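# Load two AA batteries into a remote's bay

## Task

Fit each of the two AA batteries into the open battery compartment of the remote control, with correct polarity, pressed fully home against the spring contact; the remote itself may be repositioned.

## Robot and tools

Robot: two arms, left_arm and right_arm, each ending in a parallel gripper. A gripper's fingers extend along its own +z axis and close along its y axis. end_effector_position is the spot between the finger pads, just under 1 cm short of the tips.

Frames: the scene frame has its origin at table-top height, halfway between the nominal arm bases, a little behind the near table edge; +x points out across the table, +z up, and left_arm sits on the +y side (arm names do not match image sides). Calibrated bases: left_arm at (-0.003, +0.326, -0.002) m, right_arm at (0, -0.303, +0.004) m, each tilted about 1 degree. Every hand pose, velocity, target and wrist-camera pose is in that arm's own base frame. Fixed cameras and the table use the scene frame. Reported positions may err by a few centimetres, more when reaching far.

execute_actions(actions, cameras): actions is a list of actions; each action is a list of 1 to 15 rows, one row per 1/30 s step; if fewer than 15 rows, the final row repeats. Each row has 14 numbers, each in [-1, 1], always for both arms: left dx, dy, dz, rx, ry, rz, opening, then right dx, dy, dz, rx, ry, rz, opening. The six pose numbers are an offset (not a pose) from that arm's Hand target as it was when the action began, along the arm's base axes; every row counts from that same start, and the next action starts from the new Hand target, so repeating an offset moves further. Scale: 1.0 equals 0.6 m for dx/dy/dz and 180 degrees for rx/ry/rz; rx, ry, rz form one rotation vector, turning about the Hand target's position. Six zeros re-command the current Hand target. Opening is absolute, not an offset: +1 fully open (about 87 mm between pads), +0.5 about 69 mm, 0 about 43 mm, -0.5 about 18 mm, -1 closed. A 0 for opening is a real command, so resend the present value to leave a gripper as it is. cameras: list of names, ["all"], or []; images come by default only with an empty actions list, which also reports status.

move(target, speed, blend, opening_speed, blocking, cameras): target is one 14-number row laid out as above, or a list of up to 15 such rows; each row is an offset from the Hand targets at the move's start (not from the previous row), in each arm's base axes, same 0.6 m / 180 degree scale. The gripper follows a straight path, turning the short way. speed is top path speed in m/s, 0.002 to 2.9, default 0.25 (turn rate up to twice that in rad/s), one value or one per target. blend in metres rounds corners of a list; 0 stops at each. opening_speed is per second on the -1..+1 scale, at least 0.2. blocking=false returns after about 0.5 s while the move continues. A move lasts at least 0.5 s and is cut off at 10 s. The result adds a move: line: done (at rest within 10 mm and 2 degrees), off_target, moving, held, fault, plus limits=paced (pose clipped) or limits=held (steps withheld). Done does not tell you whether anything is touched.

wait(seconds 0 to 10): lets time pass while arms keep their last command; a running move continues. stop(): brakes a running move. zoom_image(camera, region=[x0, y0, x1, y1]) enlarges part of a camera's newest image, pixels from the top-left, region at most 504 by 504. finished_scene(scene): give the current scene number to end it; irreversible; the goal must hold without the robot.

Cameras (all 896x504): cam_head_left and cam_head_right on a beam behind the arms, cam_high, cam_low, cam_left_wrist, cam_right_wrist. Calibration numbers are approximate; wrist images can lag while moving.

Result lines: end_effector_position (m) and end_effector_quat_wxyz per arm in its base frame; Hand target, the last commanded pose after clipping, from which the next offsets count; Tool commands; grip_measured, on the same scale as opening (in Joint positions the gripper reads 0 closed to 1 open); Joint positions (waist, shoulder, elbow, wrist pitch, wrist yaw, wrist roll, gripper); Joint torques, noisy and including arm weight; Joint velocities, possibly shown as within noise. The gripper often stops short of Hand target or sags and tilts from friction and weight; check after each motion and send the missing offset or a corrective rotation. Commanded orientation is clipped to within 40 degrees of the measured one per step.

Gripping: note grip_measured when the pads first touch, then command about 0.04 below that for a firm hold, less for a gentle one. Readings may be off by up to about 1 mm.

Avoid: dropping or releasing moving parts, fast impacts, hard pushes into the table or fixtures (the bar under the bases, the plate behind it and the low rail, tops up to about 3 cm above the table, with no warning on contact), arms or grippers pressing each other, one gripper closing on the other's fingers, strain on an arm's camera cable, and anything leaving the table. Faster moves and targets set farther beyond a contact press harder; an arm blocked by something keeps pushing until commanded back past its gripper. Do not route paths near an arm's own base. Holding loads, stretching out, or pushing toward unreachable poses heats motors: MOTOR HOT appears from 75 °C, an OVER-TEMPERATURE FAULT at 90 °C folds that arm away for good, and at 100 °C it goes limp. Loose objects may occasionally be nudged by outside disturbances.

Each tool is called after ">>>" in YAML: its name, and indented under it one key for each argument.

## Session

>>> execute_actions:
  actions: []

Scene clock: 0.00 s.
left_arm: end_effector_position=(+0.3529, +0.0392, +0.0671) grip_measured=+0.993 end_effector_quat_wxyz=(+0.633, -0.130, +0.759, +0.080) | right_arm: end_effector_position=(+0.3689, -0.0307, +0.0673) grip_measured=+1.000 end_effector_quat_wxyz=(+0.637, +0.021, +0.768, -0.067)
Joint positions: left_arm=[-0.036 1.505 0.188 1.12 -0.326 -0.107 0.996] | right_arm=[-0.028 1.561 0.226 1.152 0.103 -0.058 1]
Joint velocities: within noise
Joint torques (N m): no reading
Heat: left arm: 26 °C; right arm: 25 °C.
Hand target: left_arm +0.3572, +0.0383, +0.0746; +0.643, -0.130, +0.751, +0.078 | right_arm +0.3712, -0.0315, +0.0728; +0.643, +0.023, +0.763, -0.068
Tool commands: left_gripper/opening=+1.0 right_gripper/opening=+1.0
camera_calibration:
cam_left_wrist: T_world_to_cam=[[0.284419, -0.957339, 0.0510589, -0.0706622], [-0.833328, -0.273206, -0.480544, 0.358131], [0.473993, 0.0941271, -0.875483, 0.032799], [0, 0, 0, 1]] pos_world=[0.302991, 0.0271084, 0.20442]
cam_right_wrist: T_world_to_cam=[[-0.120912, -0.98933, 0.0812772, 0.00694427], [-0.890584, 0.0719492, -0.449092, 0.374072], [0.438453, -0.126685, -0.889781, 0.0370666], [0, 0, 0, 1]] pos_world=[0.31773, -0.0153482, 0.20041]

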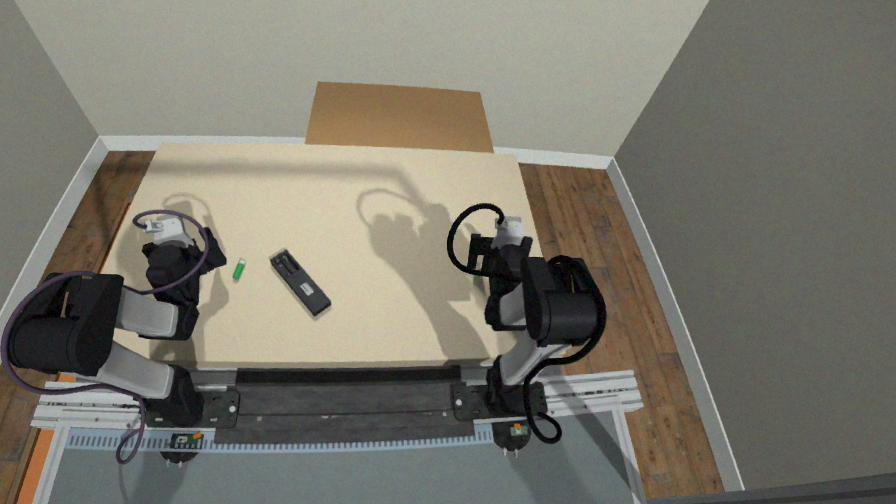

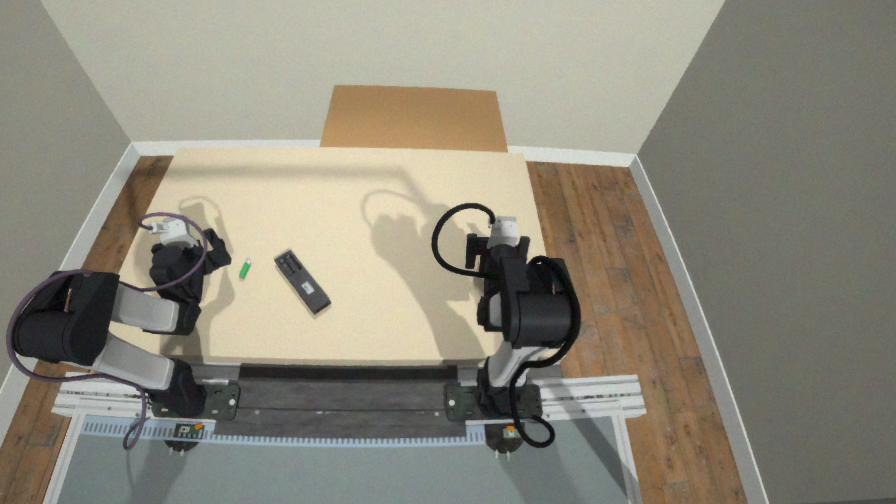

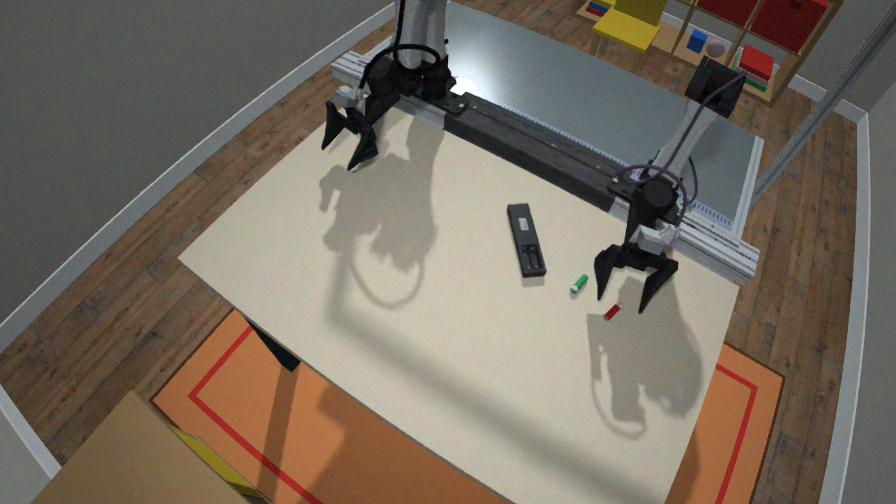

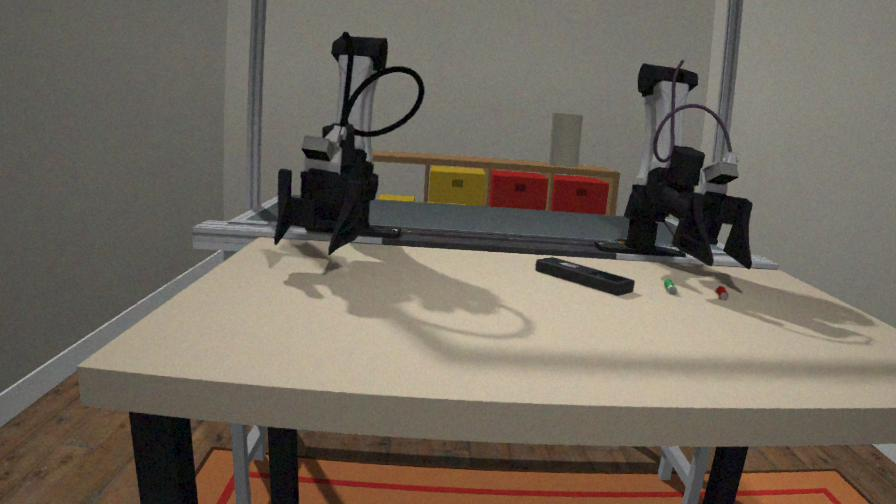

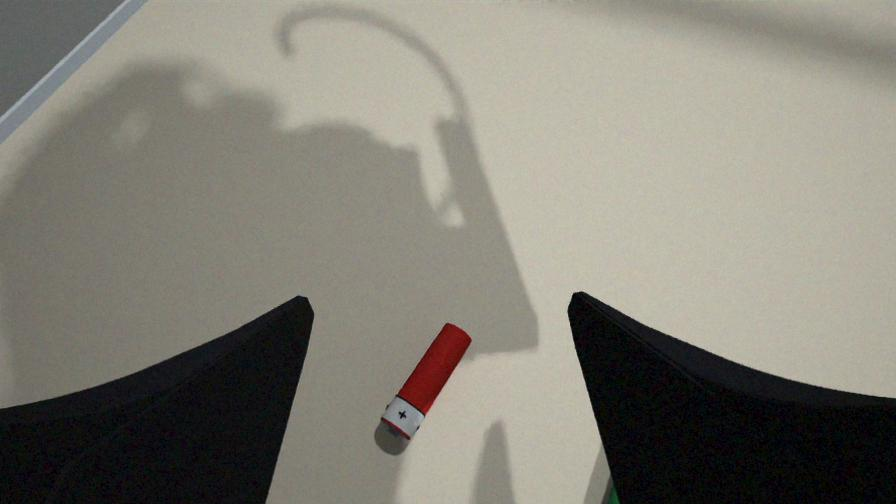

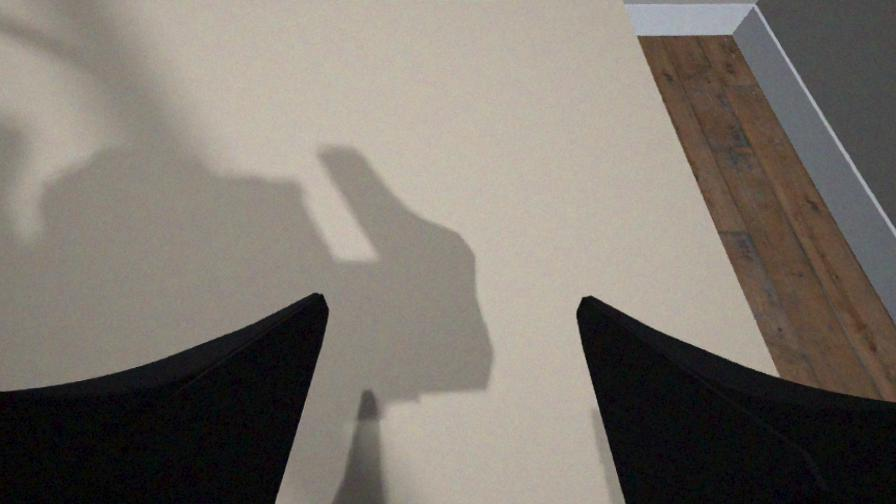

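>>> zoom_image:
  camera: "cam_high"
  region: [480, 190, 660, 330]

>>> zoom_image:
  camera: "cam_head_right"
  region: [230, 230, 350, 320]

>>> zoom_image:
  camera: "cam_low"
  region: [520, 240, 760, 320]

Scaled by 2.800 from the camera's 896x504 image, which has a finer 1280x720 frame.

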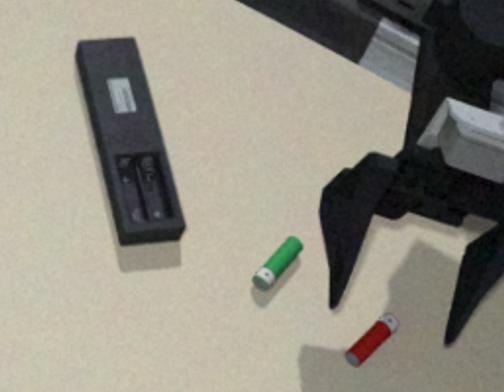

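Scaled by 4.200 from the camera's 896x504 image, which has a finer 1280x720 frame.

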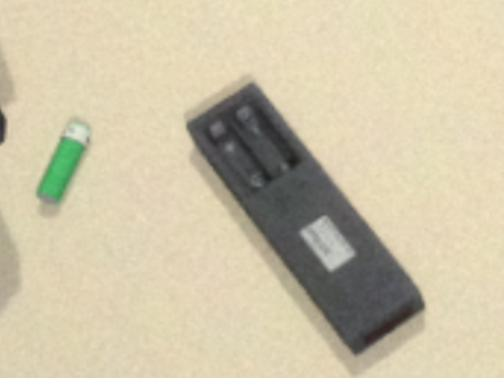

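Scaled by 2.100 from the camera's 896x504 image, which has a finer 1280x720 frame.

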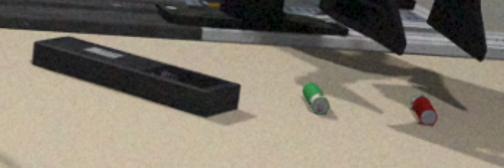

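>>> move:
  target: [-0.1,-0.32,0.1,0,0,0,1,0,0,0,0,0,0,1]
  cameras: ["cam_left_wrist","cam_high"]

>>> zoom_image:
  camera: "cam_left_wrist"
  region: [200, 50, 704, 504]

Scene clock: 4.57 s.
left_arm: end_effector_position=(+0.2922, -0.1485, +0.1241) grip_measured=+0.993 end_effector_quat_wxyz=(+0.636, -0.111, +0.758, +0.088) | right_arm: end_effector_position=(+0.3688, -0.0307, +0.0672) grip_measured=+1.000 end_effector_quat_wxyz=(+0.636, +0.021, +0.768, -0.067)
Joint positions: left_arm=[-0.971 1.343 0.523 0.304 -1.21 -0.497 0.996] | right_arm=[-0.028 1.561 0.226 1.152 0.103 -0.058 1]
Joint torques (N m): left_arm=[-0.69 -3.99 9.68 1.53 -0.32 -0.07] | right_arm=[-0.62 -5.3 4.7 1.88 0.04 0]
Heat: left arm: 26 °C; right arm: 27 °C.
Hand target: left_arm +0.2972, -0.1537, +0.1347; +0.643, -0.130, +0.751, +0.077 | right_arm +0.3712, -0.0315, +0.0727; +0.643, +0.023, +0.763, -0.068
Off the commanded pose: left_arm 0.013 m, 3 deg | right_arm 0.006 m, 1 deg.
move: off_target (left_arm)
camera_calibration:
cam_left_wrist: T_world_to_cam=[[0.266774, -0.963617, 0.0165585, -0.227516], [-0.837775, -0.24036, -0.490265, 0.291028], [0.476408, 0.116918, -0.871416, 0.13146], [0, 0, 0, 1]] pos_world=[0.241882, -0.164656, 0.261005]
Images, in order (width x height): cam_high 896x504, cam_left_wrist 896x504.

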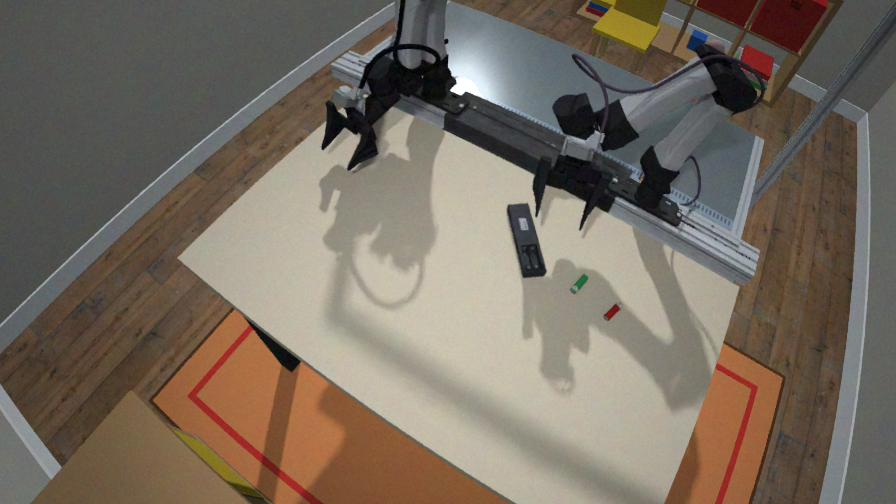

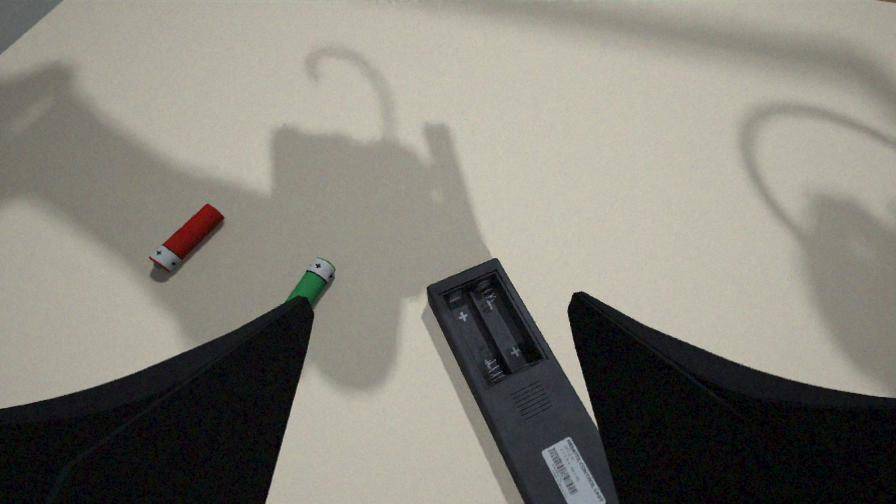

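Scaled by 1.000.

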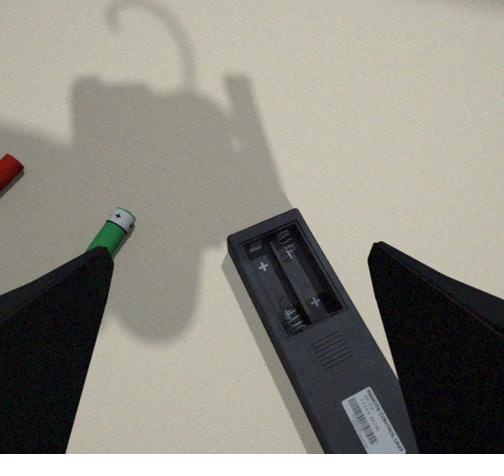

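>>> zoom_image:
  camera: "cam_left_wrist"
  region: [420, 250, 560, 400]

Scaled by 3.360 from the camera's 896x504 image, which has a finer 1280x720 frame.

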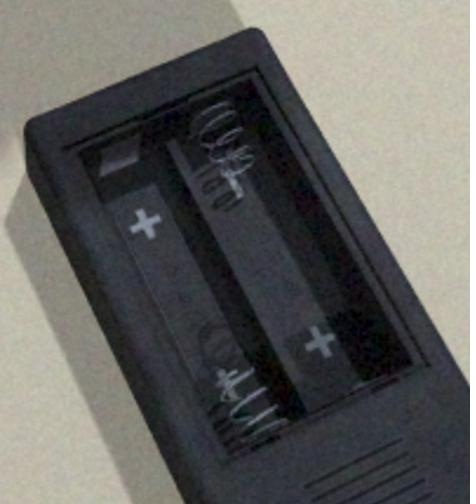

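>>> move:
  target: [0.086,0.317,-0.03,-0.003,0.4537,-0.15,0,0,0,0,0,0,0,1]
  cameras: ["cam_left_wrist","cam_high"]

Scene clock: 10.17 s.
left_arm: end_effector_position=(+0.3423, +0.0366, +0.1138) grip_measured=+0.000 end_effector_quat_wxyz=(-0.009, +0.107, +0.994, +0.004) | right_arm: end_effector_position=(+0.3688, -0.0307, +0.0672) grip_measured=+1.000 end_effector_quat_wxyz=(+0.636, +0.021, +0.768, -0.067)
Joint positions: left_arm=[0.068 2.025 1.832 -1.393 -0.01 0.282 0.5] | right_arm=[-0.028 1.561 0.226 1.152 0.103 -0.058 1]
Joint torques (N m): left_arm=[-0.73 -8.64 9.31 0.32 0.16 0.3] | right_arm=[-0.68 -5.31 4.7 1.89 0.04 0]
Heat: left arm: 28 °C; right arm: 28 °C.
Hand target: left_arm +0.3489, +0.0365, +0.1167; +0.000, +0.113, +0.994, +0.000 | right_arm +0.3712, -0.0315, +0.0727; +0.643, +0.023, +0.763, -0.068
Off the commanded pose: left_arm 0.007 m, 1 deg | right_arm 0.006 m, 1 deg.
move: done
camera_calibration:
cam_left_wrist: T_world_to_cam=[[-0.206206, -0.978452, 0.0105403, 0.100867], [-0.605848, 0.136125, 0.783848, 0.134287], [-0.768393, 0.155248, -0.620863, 0.473012], [0, 0, 0, 1]] pos_world=[0.465616, 0.00697974, 0.187352]
Images, in order (width x height): cam_high 896x504, cam_left_wrist 896x504.

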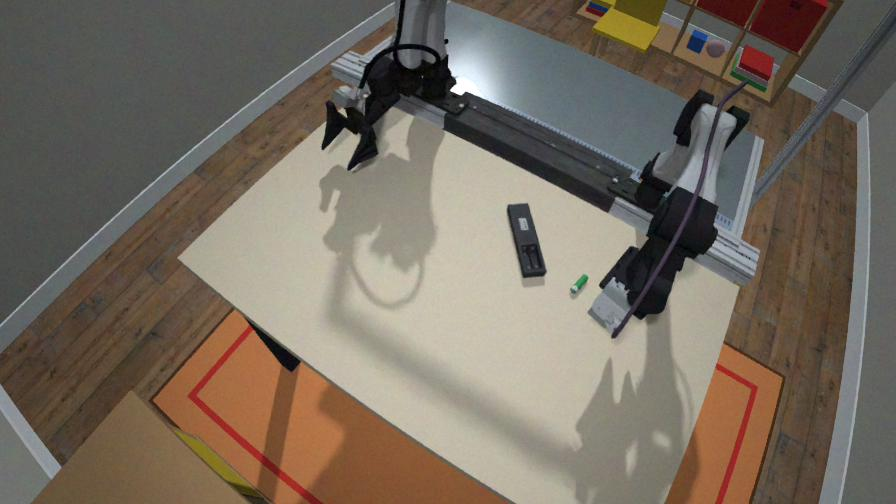

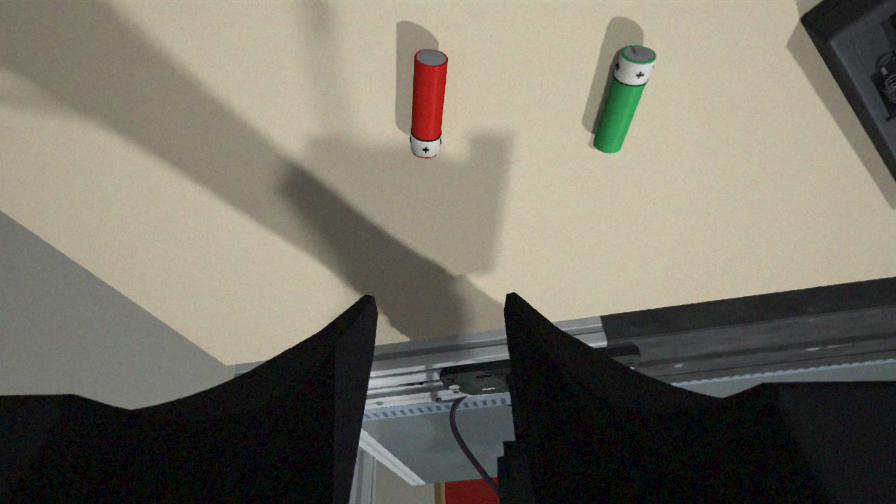

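>>> move:
  target: [0.008,0.005,-0.11,0,0,-0.012,0,0,0,0,0,0,0,1]
  cameras: ["cam_left_wrist"]

Scene clock: 12.20 s.
left_arm: end_effector_position=(+0.3496, +0.0387, +0.0532) grip_measured=+0.000 end_effector_quat_wxyz=(-0.008, +0.127, +0.992, +0.004) | right_arm: end_effector_position=(+0.3688, -0.0307, +0.0672) grip_measured=+1.000 end_effector_quat_wxyz=(+0.636, +0.021, +0.768, -0.067)
Joint positions: left_arm=[0.068 2.068 1.655 -1.171 -0.01 0.322 0.5] | right_arm=[-0.028 1.561 0.226 1.152 0.103 -0.058 1]
Joint torques (N m): left_arm=[-0.46 -9.59 6.35 0.51 0.16 0.28] | right_arm=[-0.68 -5.33 4.72 1.88 0.05 0.01]
Heat: left arm: 28 °C; right arm: 28 °C.
Hand target: left_arm +0.3536, +0.0395, +0.0507; +0.000, +0.132, +0.991, +0.000 | right_arm +0.3712, -0.0315, +0.0727; +0.643, +0.023, +0.763, -0.068
Off the commanded pose: left_arm 0.005 m, 1 deg | right_arm 0.006 m, 1 deg.
move: done
camera_calibration:
cam_left_wrist: T_world_to_cam=[[-0.245597, -0.969312, 0.010766, 0.118524], [-0.600774, 0.160917, 0.783056, 0.183229], [-0.760758, 0.185848, -0.621859, 0.436931], [0, 0, 0, 1]] pos_world=[0.471587, 0.00419956, 0.126954]
Images, in order (width x height): cam_left_wrist 896x504.

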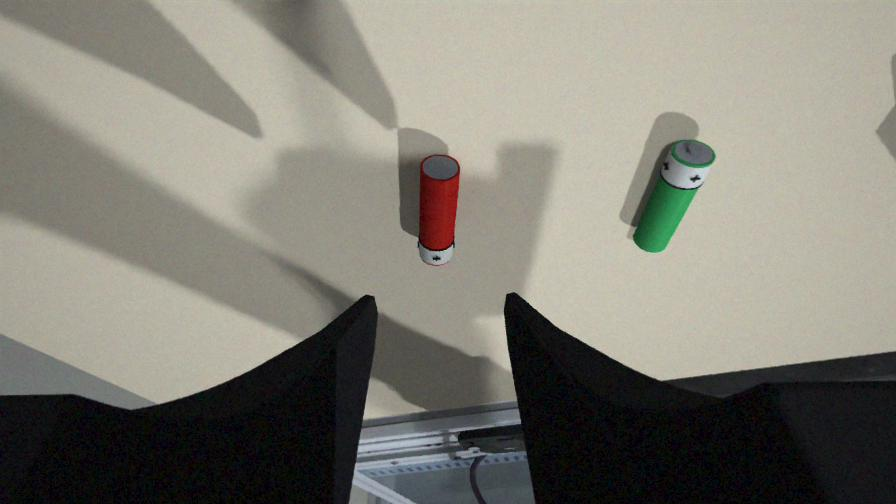

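>>> move:
  target:
    - [0,0,-0.07,0,0,0,0,0,0,0,0,0,0,1]
    - [0,0,-0.07,0,0,0,-0.65,0,0,0,0,0,0,1]
  speed: 0.1
  opening_speed: 0.5
  cameras: ["cam_left_wrist"]

Scene clock: 15.20 s.
left_arm: end_effector_position=(+0.3507, +0.0387, +0.0129) grip_measured=-0.609 end_effector_quat_wxyz=(-0.005, +0.127, +0.992, +0.004) | right_arm: end_effector_position=(+0.3688, -0.0307, +0.0672) grip_measured=+1.000 end_effector_quat_wxyz=(+0.636, +0.021, +0.768, -0.067)
Joint positions: left_arm=[0.068 2.105 1.548 -1.021 -0.01 0.322 0.195] | right_arm=[-0.028 1.561 0.226 1.152 0.103 -0.058 1]
Joint torques (N m): left_arm=[-0.42 -9.35 6.04 0.53 0.16 0.29] | right_arm=[-0.66 -5.33 4.68 1.88 0.03 0.01]
Heat: left arm: 28 °C; right arm: 29 °C.
Hand target: left_arm +0.3536, +0.0395, +0.0087; +0.000, +0.132, +0.991, +0.000 | right_arm +0.3712, -0.0315, +0.0727; +0.643, +0.023, +0.763, -0.068
Off the commanded pose: left_arm 0.005 m, 1 deg | right_arm 0.006 m, 1 deg.
move: done
camera_calibration:
cam_left_wrist: T_world_to_cam=[[-0.245642, -0.969315, 0.00936594, 0.119264], [-0.605198, 0.160901, 0.779645, 0.217032], [-0.757229, 0.185845, -0.626152, 0.411547], [0, 0, 0, 1]] pos_world=[0.472279, 0.00419957, 0.0873657]
Images, in order (width x height): cam_left_wrist 896x504.

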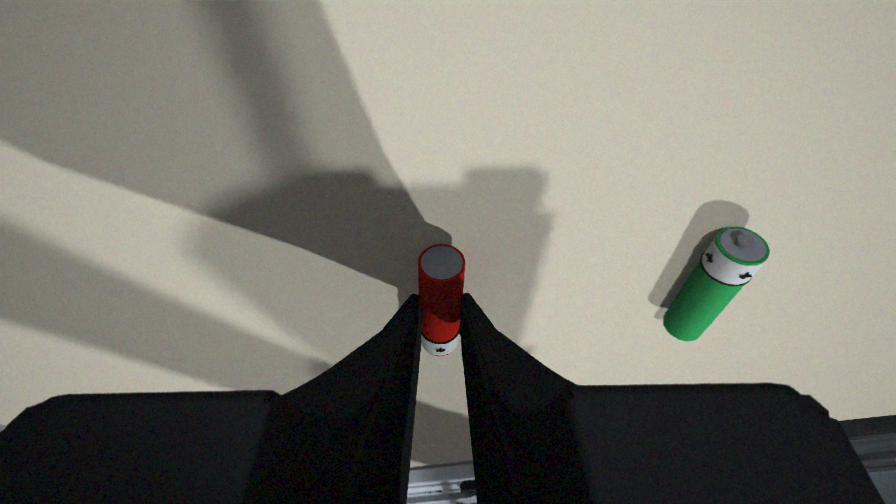

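>>> move:
  target:
    - [0,0,0.13,0,0,0,-0.65,0,0,0,0,0,0,1]
    - [-0.025,-0.353,0.152,0,0,0.307,-0.65,0,0,0,0,0,0,1]
  blend: [0.03,0]
  cameras: ["cam_left_wrist","cam_high"]

>>> zoom_image:
  camera: "cam_left_wrist"
  region: [300, 0, 600, 400]

Scene clock: 18.87 s.
left_arm: end_effector_position=(+0.3324, -0.1677, +0.0909) grip_measured=-0.609 end_effector_quat_wxyz=(-0.012, -0.338, +0.941, +0.010) | right_arm: end_effector_position=(+0.3688, -0.0307, +0.0672) grip_measured=+1.000 end_effector_quat_wxyz=(+0.636, +0.021, +0.768, -0.067)
Joint positions: left_arm=[-0.369 2.071 1.808 -1.34 0.001 -1.059 0.195] | right_arm=[-0.028 1.561 0.226 1.152 0.103 -0.058 1]
Joint torques (N m): left_arm=[-1.18 -10.25 9.32 0.22 -0.03 -0.04] | right_arm=[-0.68 -5.33 4.71 1.88 0.04 0.01]
Heat: left arm: 29 °C; right arm: 29 °C.
Hand target: left_arm +0.3385, -0.1723, +0.0998; +0.000, -0.343, +0.939, +0.000 | right_arm +0.3712, -0.0315, +0.0727; +0.643, +0.023, +0.763, -0.068
Off the commanded pose: left_arm 0.012 m, 2 deg | right_arm 0.006 m, 1 deg.
move: off_target (left_arm)
camera_calibration:
cam_left_wrist: T_world_to_cam=[[0.641038, -0.767437, -0.0105446, -0.3452], [-0.472053, -0.405063, 0.783001, 0.0389056], [-0.605175, -0.496956, -0.621931, 0.319414], [0, 0, 0, 1]] pos_world=[0.432953, -0.0904252, 0.16455]
Images, in order (width x height): cam_high 896x504, cam_left_wrist 896x504.

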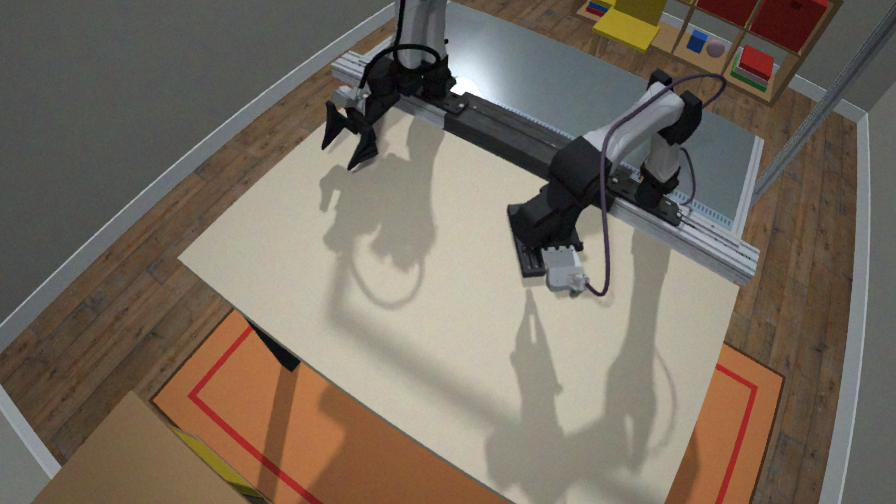

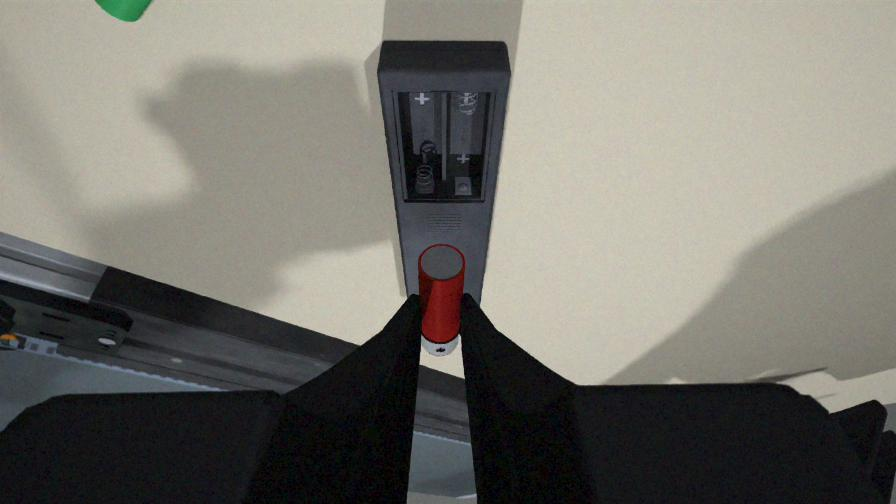

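Scaled by 1.260 from the camera's 896x504 image, which has a finer 1280x720 frame.

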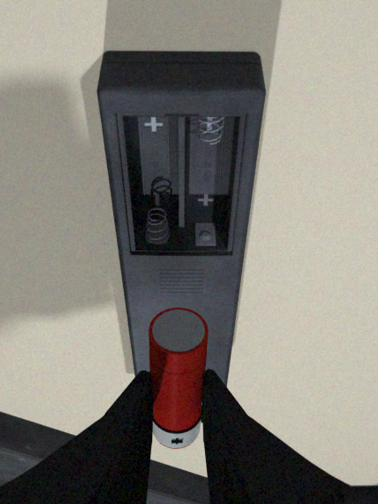

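>>> move:
  target: [0.0158,-0.0085,-0.05,-0.072,0.085,0,-0.65,0,0,0,0,0,0,1]
  speed: 0.12
  cameras: ["cam_left_wrist"]

>>> zoom_image:
  camera: "cam_left_wrist"
  region: [300, 0, 600, 400]

Scene clock: 23.03 s.
left_arm: end_effector_position=(+0.3435, -0.1761, +0.0671) grip_measured=-0.609 end_effector_quat_wxyz=(-0.165, -0.343, +0.923, -0.052) | right_arm: end_effector_position=(+0.3688, -0.0307, +0.0672) grip_measured=+1.000 end_effector_quat_wxyz=(+0.636, +0.021, +0.768, -0.067)
Joint positions: left_arm=[-0.265 2.318 2.011 -1.478 0.275 -0.946 0.195] | right_arm=[-0.028 1.561 0.226 1.152 0.103 -0.058 1]
Joint torques (N m): left_arm=[-0.51 -10.3 8.83 -0.17 0.26 0.27] | right_arm=[-0.66 -5.31 4.71 1.87 0.05 0.02]
Heat: left arm: 29 °C; right arm: 30 °C.
Hand target: left_arm +0.3480, -0.1775, +0.0699; -0.163, -0.337, +0.925, -0.060 | right_arm +0.3712, -0.0315, +0.0727; +0.643, +0.023, +0.763, -0.068
Off the commanded pose: left_arm 0.005 m, 1 deg | right_arm 0.006 m, 1 deg.
move: done
camera_calibration:
cam_left_wrist: T_world_to_cam=[[0.658473, -0.752592, -0.00438573, -0.362763], [-0.249385, -0.223688, 0.942216, 0.0041302], [-0.710085, -0.61933, -0.334977, 0.302339], [0, 0, 0, 1]] pos_world=[0.454586, -0.0848409, 0.0957941]
Images, in order (width x height): cam_left_wrist 896x504.

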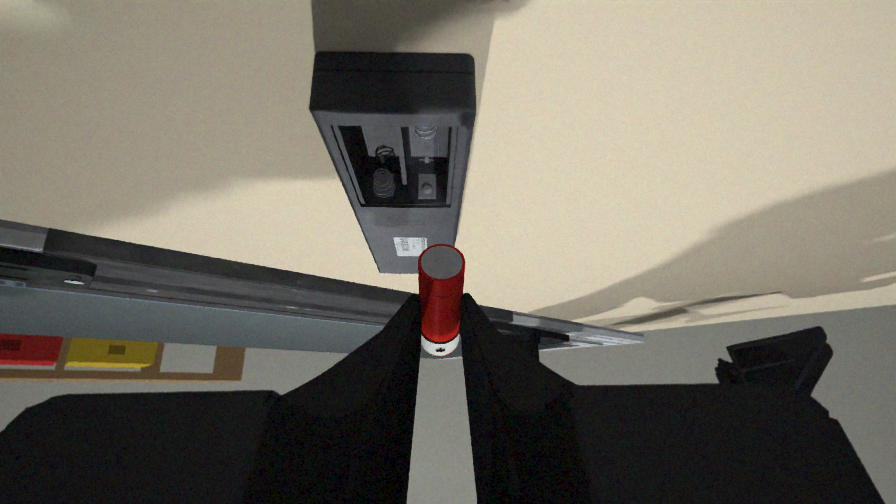

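Scaled by 1.260 from the camera's 896x504 image, which has a finer 1280x720 frame.

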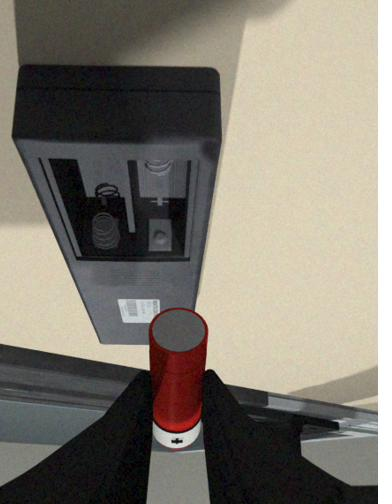

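>>> move:
  target: [-0.0045,0.006,-0.045,0,0,0,-0.65,0,0,0,0,0,0,1]
  speed: 0.1
  cameras: ["cam_left_wrist","cam_low"]

>>> zoom_image:
  camera: "cam_left_wrist"
  region: [300, 50, 600, 400]

>>> zoom_image:
  camera: "cam_low"
  region: [520, 180, 700, 320]

Scene clock: 24.77 s.
left_arm: end_effector_position=(+0.3441, -0.1741, +0.0477) grip_measured=-0.609 end_effector_quat_wxyz=(-0.161, -0.341, +0.924, -0.055) | right_arm: end_effector_position=(+0.3688, -0.0307, +0.0672) grip_measured=+1.000 end_effector_quat_wxyz=(+0.636, +0.021, +0.768, -0.067)
Joint positions: left_arm=[-0.26 2.318 1.936 -1.395 0.275 -0.939 0.195] | right_arm=[-0.028 1.561 0.226 1.152 0.103 -0.058 1]
Joint torques (N m): left_arm=[-0.46 -10.37 5.64 0.05 0.21 0.27] | right_arm=[-0.66 -5.35 4.66 1.88 0.05 0.01]
Heat: left arm: 29 °C; right arm: 30 °C.
Hand target: left_arm +0.3453, -0.1739, +0.0429; -0.163, -0.337, +0.925, -0.060 | right_arm +0.3712, -0.0315, +0.0727; +0.643, +0.023, +0.763, -0.068
Off the commanded pose: left_arm 0.005 m, 1 deg | right_arm 0.006 m, 1 deg.
move: done
camera_calibration:
cam_left_wrist: T_world_to_cam=[[0.65739, -0.753533, 0.00512169, -0.361984], [-0.258605, -0.219216, 0.94078, 0.0269863], [-0.707786, -0.619784, -0.338978, 0.296895], [0, 0, 0, 1]] pos_world=[0.455081, -0.0828407, 0.0771065]
Images, in order (width x height): cam_low 896x504, cam_left_wrist 896x504.

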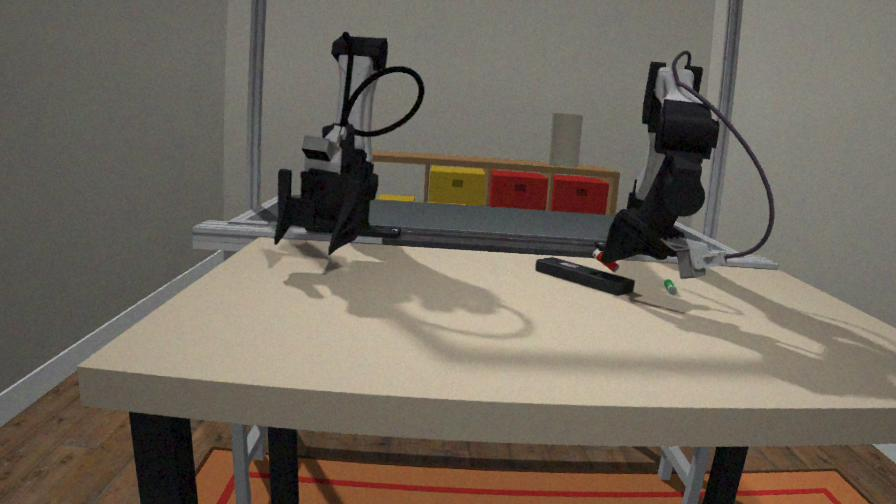

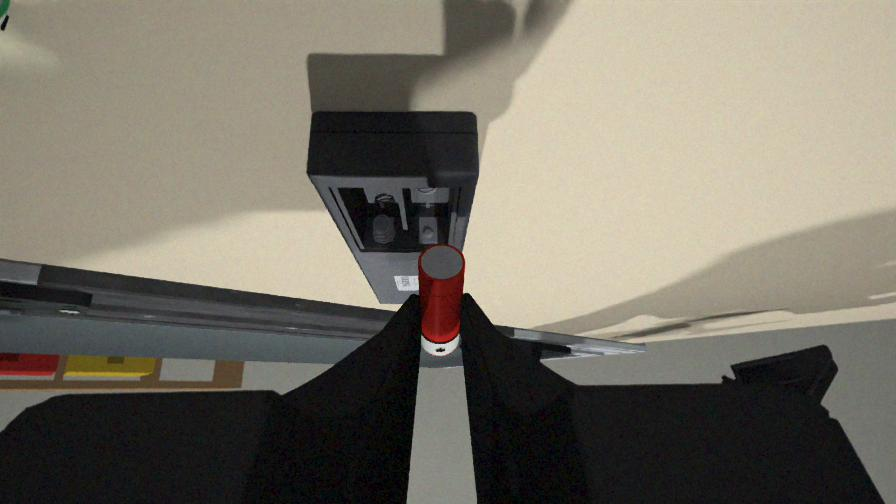

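Scaled by 1.440 from the camera's 896x504 image, which has a finer 1280x720 frame.

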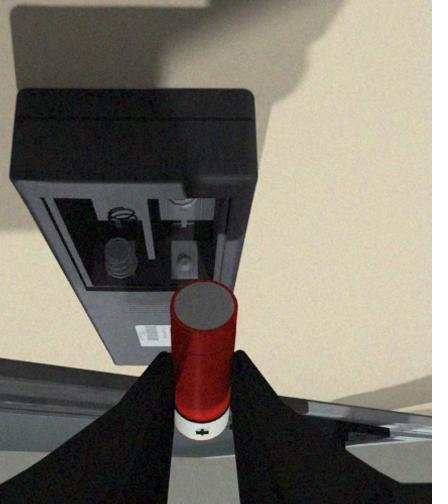

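Scaled by 2.800 from the camera's 896x504 image, which has a finer 1280x720 frame.

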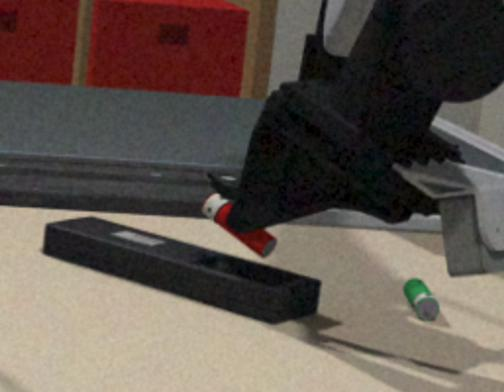

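>>> move:
  target: [-0.0062,0.007,0,0,0,0,-0.65,0,0,0,0,0,0,1]
  speed: 0.1
  cameras: ["cam_left_wrist"]

>>> zoom_image:
  camera: "cam_left_wrist"
  region: [300, 50, 600, 400]

Scene clock: 26.57 s.
left_arm: end_effector_position=(+0.3394, -0.1699, +0.0410) grip_measured=-0.609 end_effector_quat_wxyz=(-0.169, -0.342, +0.923, -0.051) | right_arm: end_effector_position=(+0.3688, -0.0307, +0.0672) grip_measured=+1.000 end_effector_quat_wxyz=(+0.636, +0.021, +0.768, -0.067)
Joint positions: left_arm=[-0.252 2.318 1.903 -1.382 0.275 -0.931 0.195] | right_arm=[-0.028 1.561 0.226 1.152 0.103 -0.058 1]
Joint torques (N m): left_arm=[-0.49 -11.92 5.55 0.01 0.22 0.28] | right_arm=[-0.69 -5.31 4.67 1.89 0.03 0.01]
Heat: left arm: 29 °C; right arm: 30 °C.
Hand target: left_arm +0.3416, -0.1697, +0.0429; -0.163, -0.337, +0.925, -0.060 | right_arm +0.3712, -0.0315, +0.0727; +0.643, +0.023, +0.763, -0.068
Off the commanded pose: left_arm 0.003 m, 1 deg | right_arm 0.006 m, 1 deg.
move: done
camera_calibration:
cam_left_wrist: T_world_to_cam=[[0.657701, -0.75322, -0.00938808, -0.355219], [-0.241199, -0.222385, 0.944652, 0.0264646], [-0.713619, -0.619034, -0.327939, 0.295511], [0, 0, 0, 1]] pos_world=[0.450893, -0.078742, 0.0685748]
Images, in order (width x height): cam_left_wrist 896x504.

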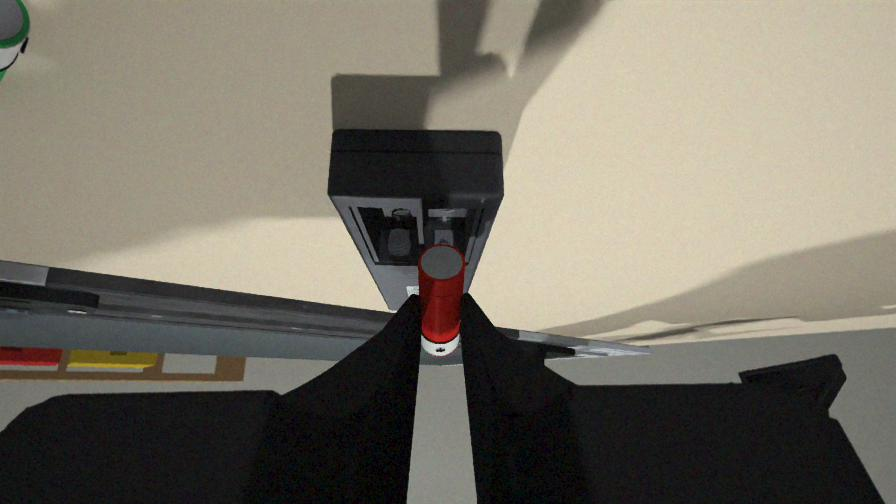

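Scaled by 1.440 from the camera's 896x504 image, which has a finer 1280x720 frame.

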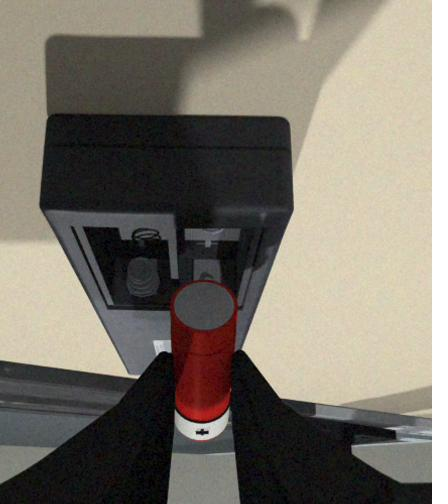

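>>> move:
  target:
    - [-0.0085,-0.009,0,0,0,0,-0.65,0,0,0,0,0,0,1]
    - [-0.0085,-0.009,-0.022,0,0,0,-0.65,0,0,0,0,0,0,1]
  speed: 0.08
  cameras: ["cam_left_wrist","cam_low"]

>>> zoom_image:
  camera: "cam_left_wrist"
  region: [300, 50, 600, 400]

>>> zoom_image:
  camera: "cam_low"
  region: [520, 210, 670, 310]

Scene clock: 28.70 s.
left_arm: end_effector_position=(+0.3359, -0.1697, +0.0262) grip_measured=-0.609 end_effector_quat_wxyz=(-0.171, -0.343, +0.922, -0.052) | right_arm: end_effector_position=(+0.3688, -0.0307, +0.0672) grip_measured=+1.000 end_effector_quat_wxyz=(+0.636, +0.021, +0.768, -0.067)
Joint positions: left_arm=[-0.252 2.318 1.841 -1.322 0.279 -0.931 0.195] | right_arm=[-0.028 1.561 0.226 1.152 0.103 -0.058 1]
Joint torques (N m): left_arm=[-1.83 -12.31 5.42 0.03 0.22 0.12] | right_arm=[-0.68 -5.31 4.71 1.88 0.04 0.01]
Heat: left arm: 29 °C; right arm: 30 °C.
Hand target: left_arm +0.3365, -0.1751, +0.0297; -0.163, -0.338, +0.925, -0.060 | right_arm +0.3712, -0.0315, +0.0727; +0.643, +0.023, +0.763, -0.068
Off the commanded pose: left_arm 0.007 m, 1 deg | right_arm 0.006 m, 1 deg.
move: done
camera_calibration:
cam_left_wrist: T_world_to_cam=[[0.658398, -0.752621, -0.00861245, -0.352923], [-0.238311, -0.219303, 0.946105, 0.0391387], [-0.713947, -0.620861, -0.323747, 0.287981], [0, 0, 0, 1]] pos_world=[0.447294, -0.0782377, 0.053164]
Images, in order (width x height): cam_low 896x504, cam_left_wrist 896x504.

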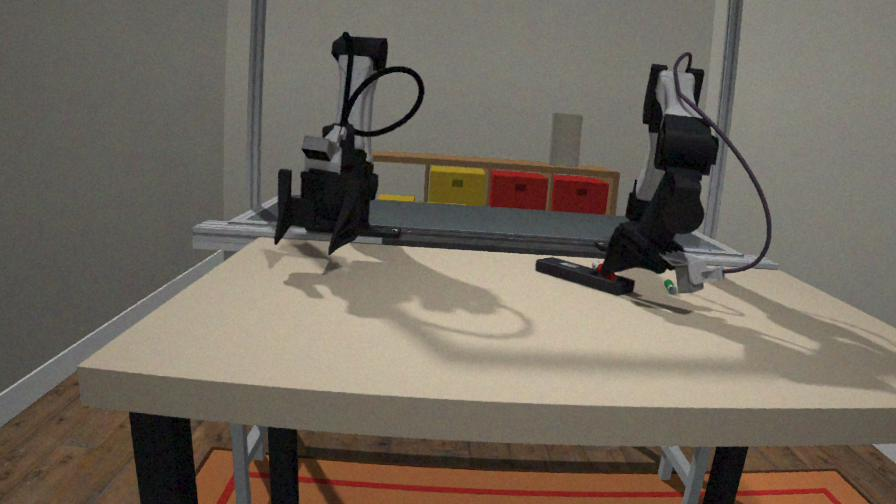

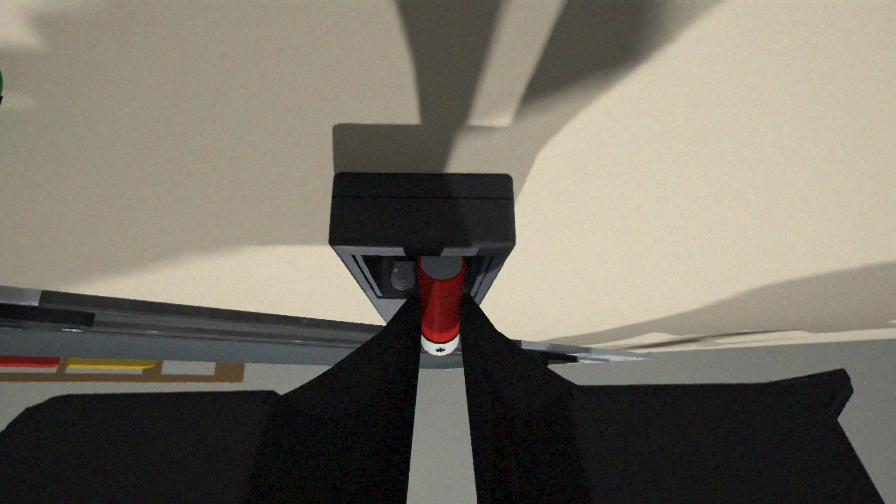

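Scaled by 1.440 from the camera's 896x504 image, which has a finer 1280x720 frame.

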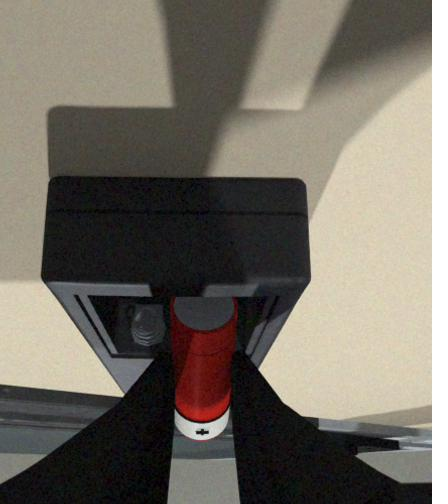

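Scaled by 3.360 from the camera's 896x504 image, which has a finer 1280x720 frame.

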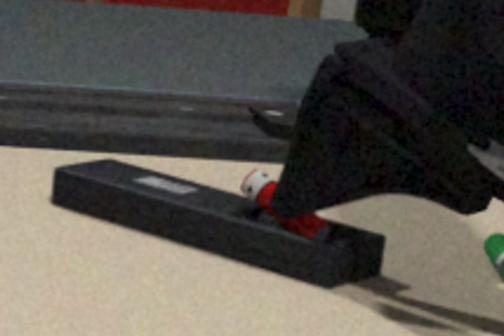

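>>> move:
  target: [-0.004,-0.006,0,0,0,0,-0.65,0,0,0,0,0,0,1]
  speed: 0.05
  cameras: ["cam_left_wrist","cam_low"]

>>> zoom_image:
  camera: "cam_left_wrist"
  region: [320, 150, 540, 350]

>>> zoom_image:
  camera: "cam_low"
  region: [520, 210, 670, 310]

Scene clock: 29.77 s.
left_arm: end_effector_position=(+0.3336, -0.1730, +0.0236) grip_measured=-0.609 end_effector_quat_wxyz=(-0.171, -0.338, +0.924, -0.051) | right_arm: end_effector_position=(+0.3688, -0.0307, +0.0672) grip_measured=+1.000 end_effector_quat_wxyz=(+0.636, +0.021, +0.768, -0.067)
Joint positions: left_arm=[-0.262 2.318 1.83 -1.311 0.28 -0.931 0.195] | right_arm=[-0.028 1.561 0.226 1.152 0.103 -0.058 1]
Joint torques (N m): left_arm=[-1.81 -12.88 5.38 0 0.23 -0.01] | right_arm=[-0.65 -5.34 4.71 1.88 0.04 0.01]
Heat: left arm: 29 °C; right arm: 30 °C.
Hand target: left_arm +0.3342, -0.1787, +0.0297; -0.163, -0.338, +0.925, -0.060 | right_arm +0.3712, -0.0315, +0.0727; +0.643, +0.023, +0.763, -0.068
Off the commanded pose: left_arm 0.008 m, 1 deg | right_arm 0.006 m, 1 deg.
move: done
camera_calibration:
cam_left_wrist: T_world_to_cam=[[0.651106, -0.758948, -0.00770154, -0.352677], [-0.24043, -0.21587, 0.946358, 0.0416112], [-0.719899, -0.614328, -0.323028, 0.286531], [0, 0, 0, 1]] pos_world=[0.445908, -0.0826562, 0.0504623]
Images, in order (width x height): cam_low 896x504, cam_left_wrist 896x504.

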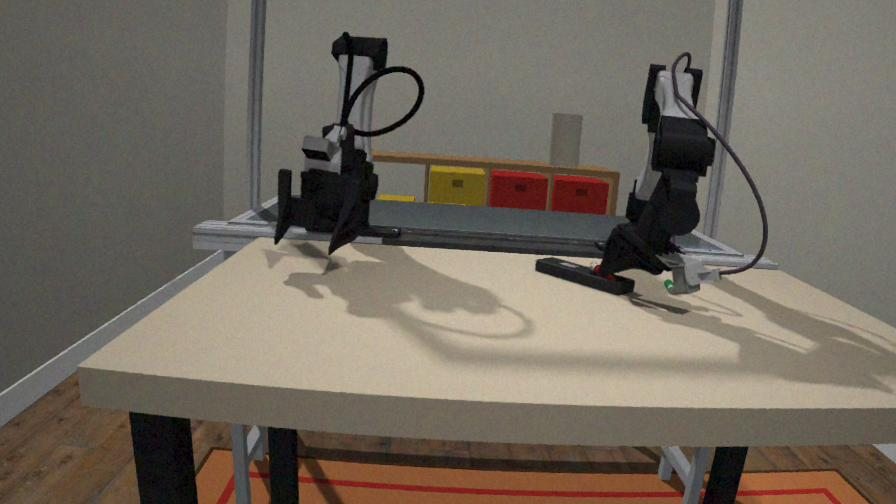

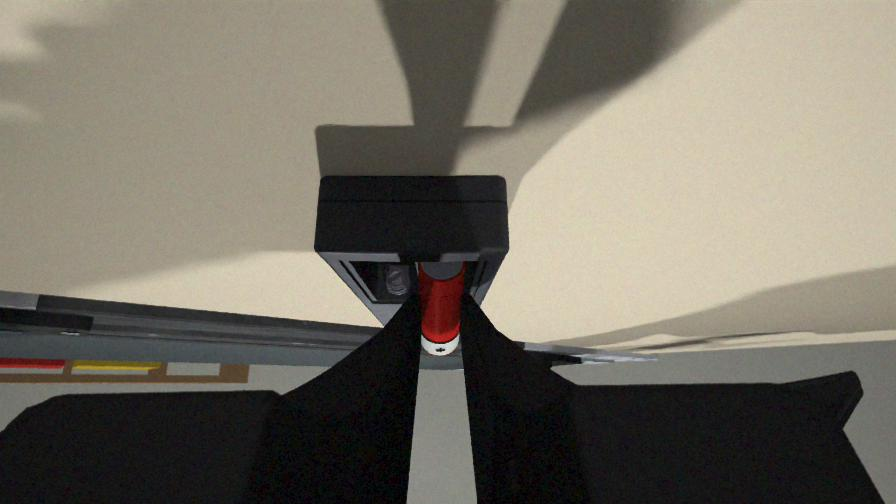

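Scaled by 2.291 from the camera's 896x504 image, which has a finer 1280x720 frame.

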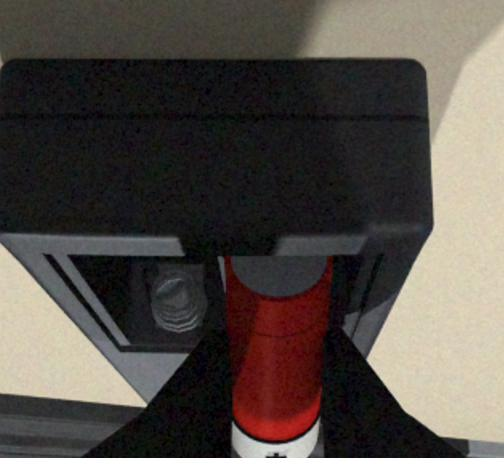

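Scaled by 3.360 from the camera's 896x504 image, which has a finer 1280x720 frame.

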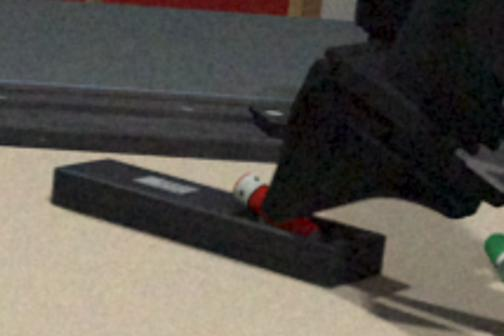

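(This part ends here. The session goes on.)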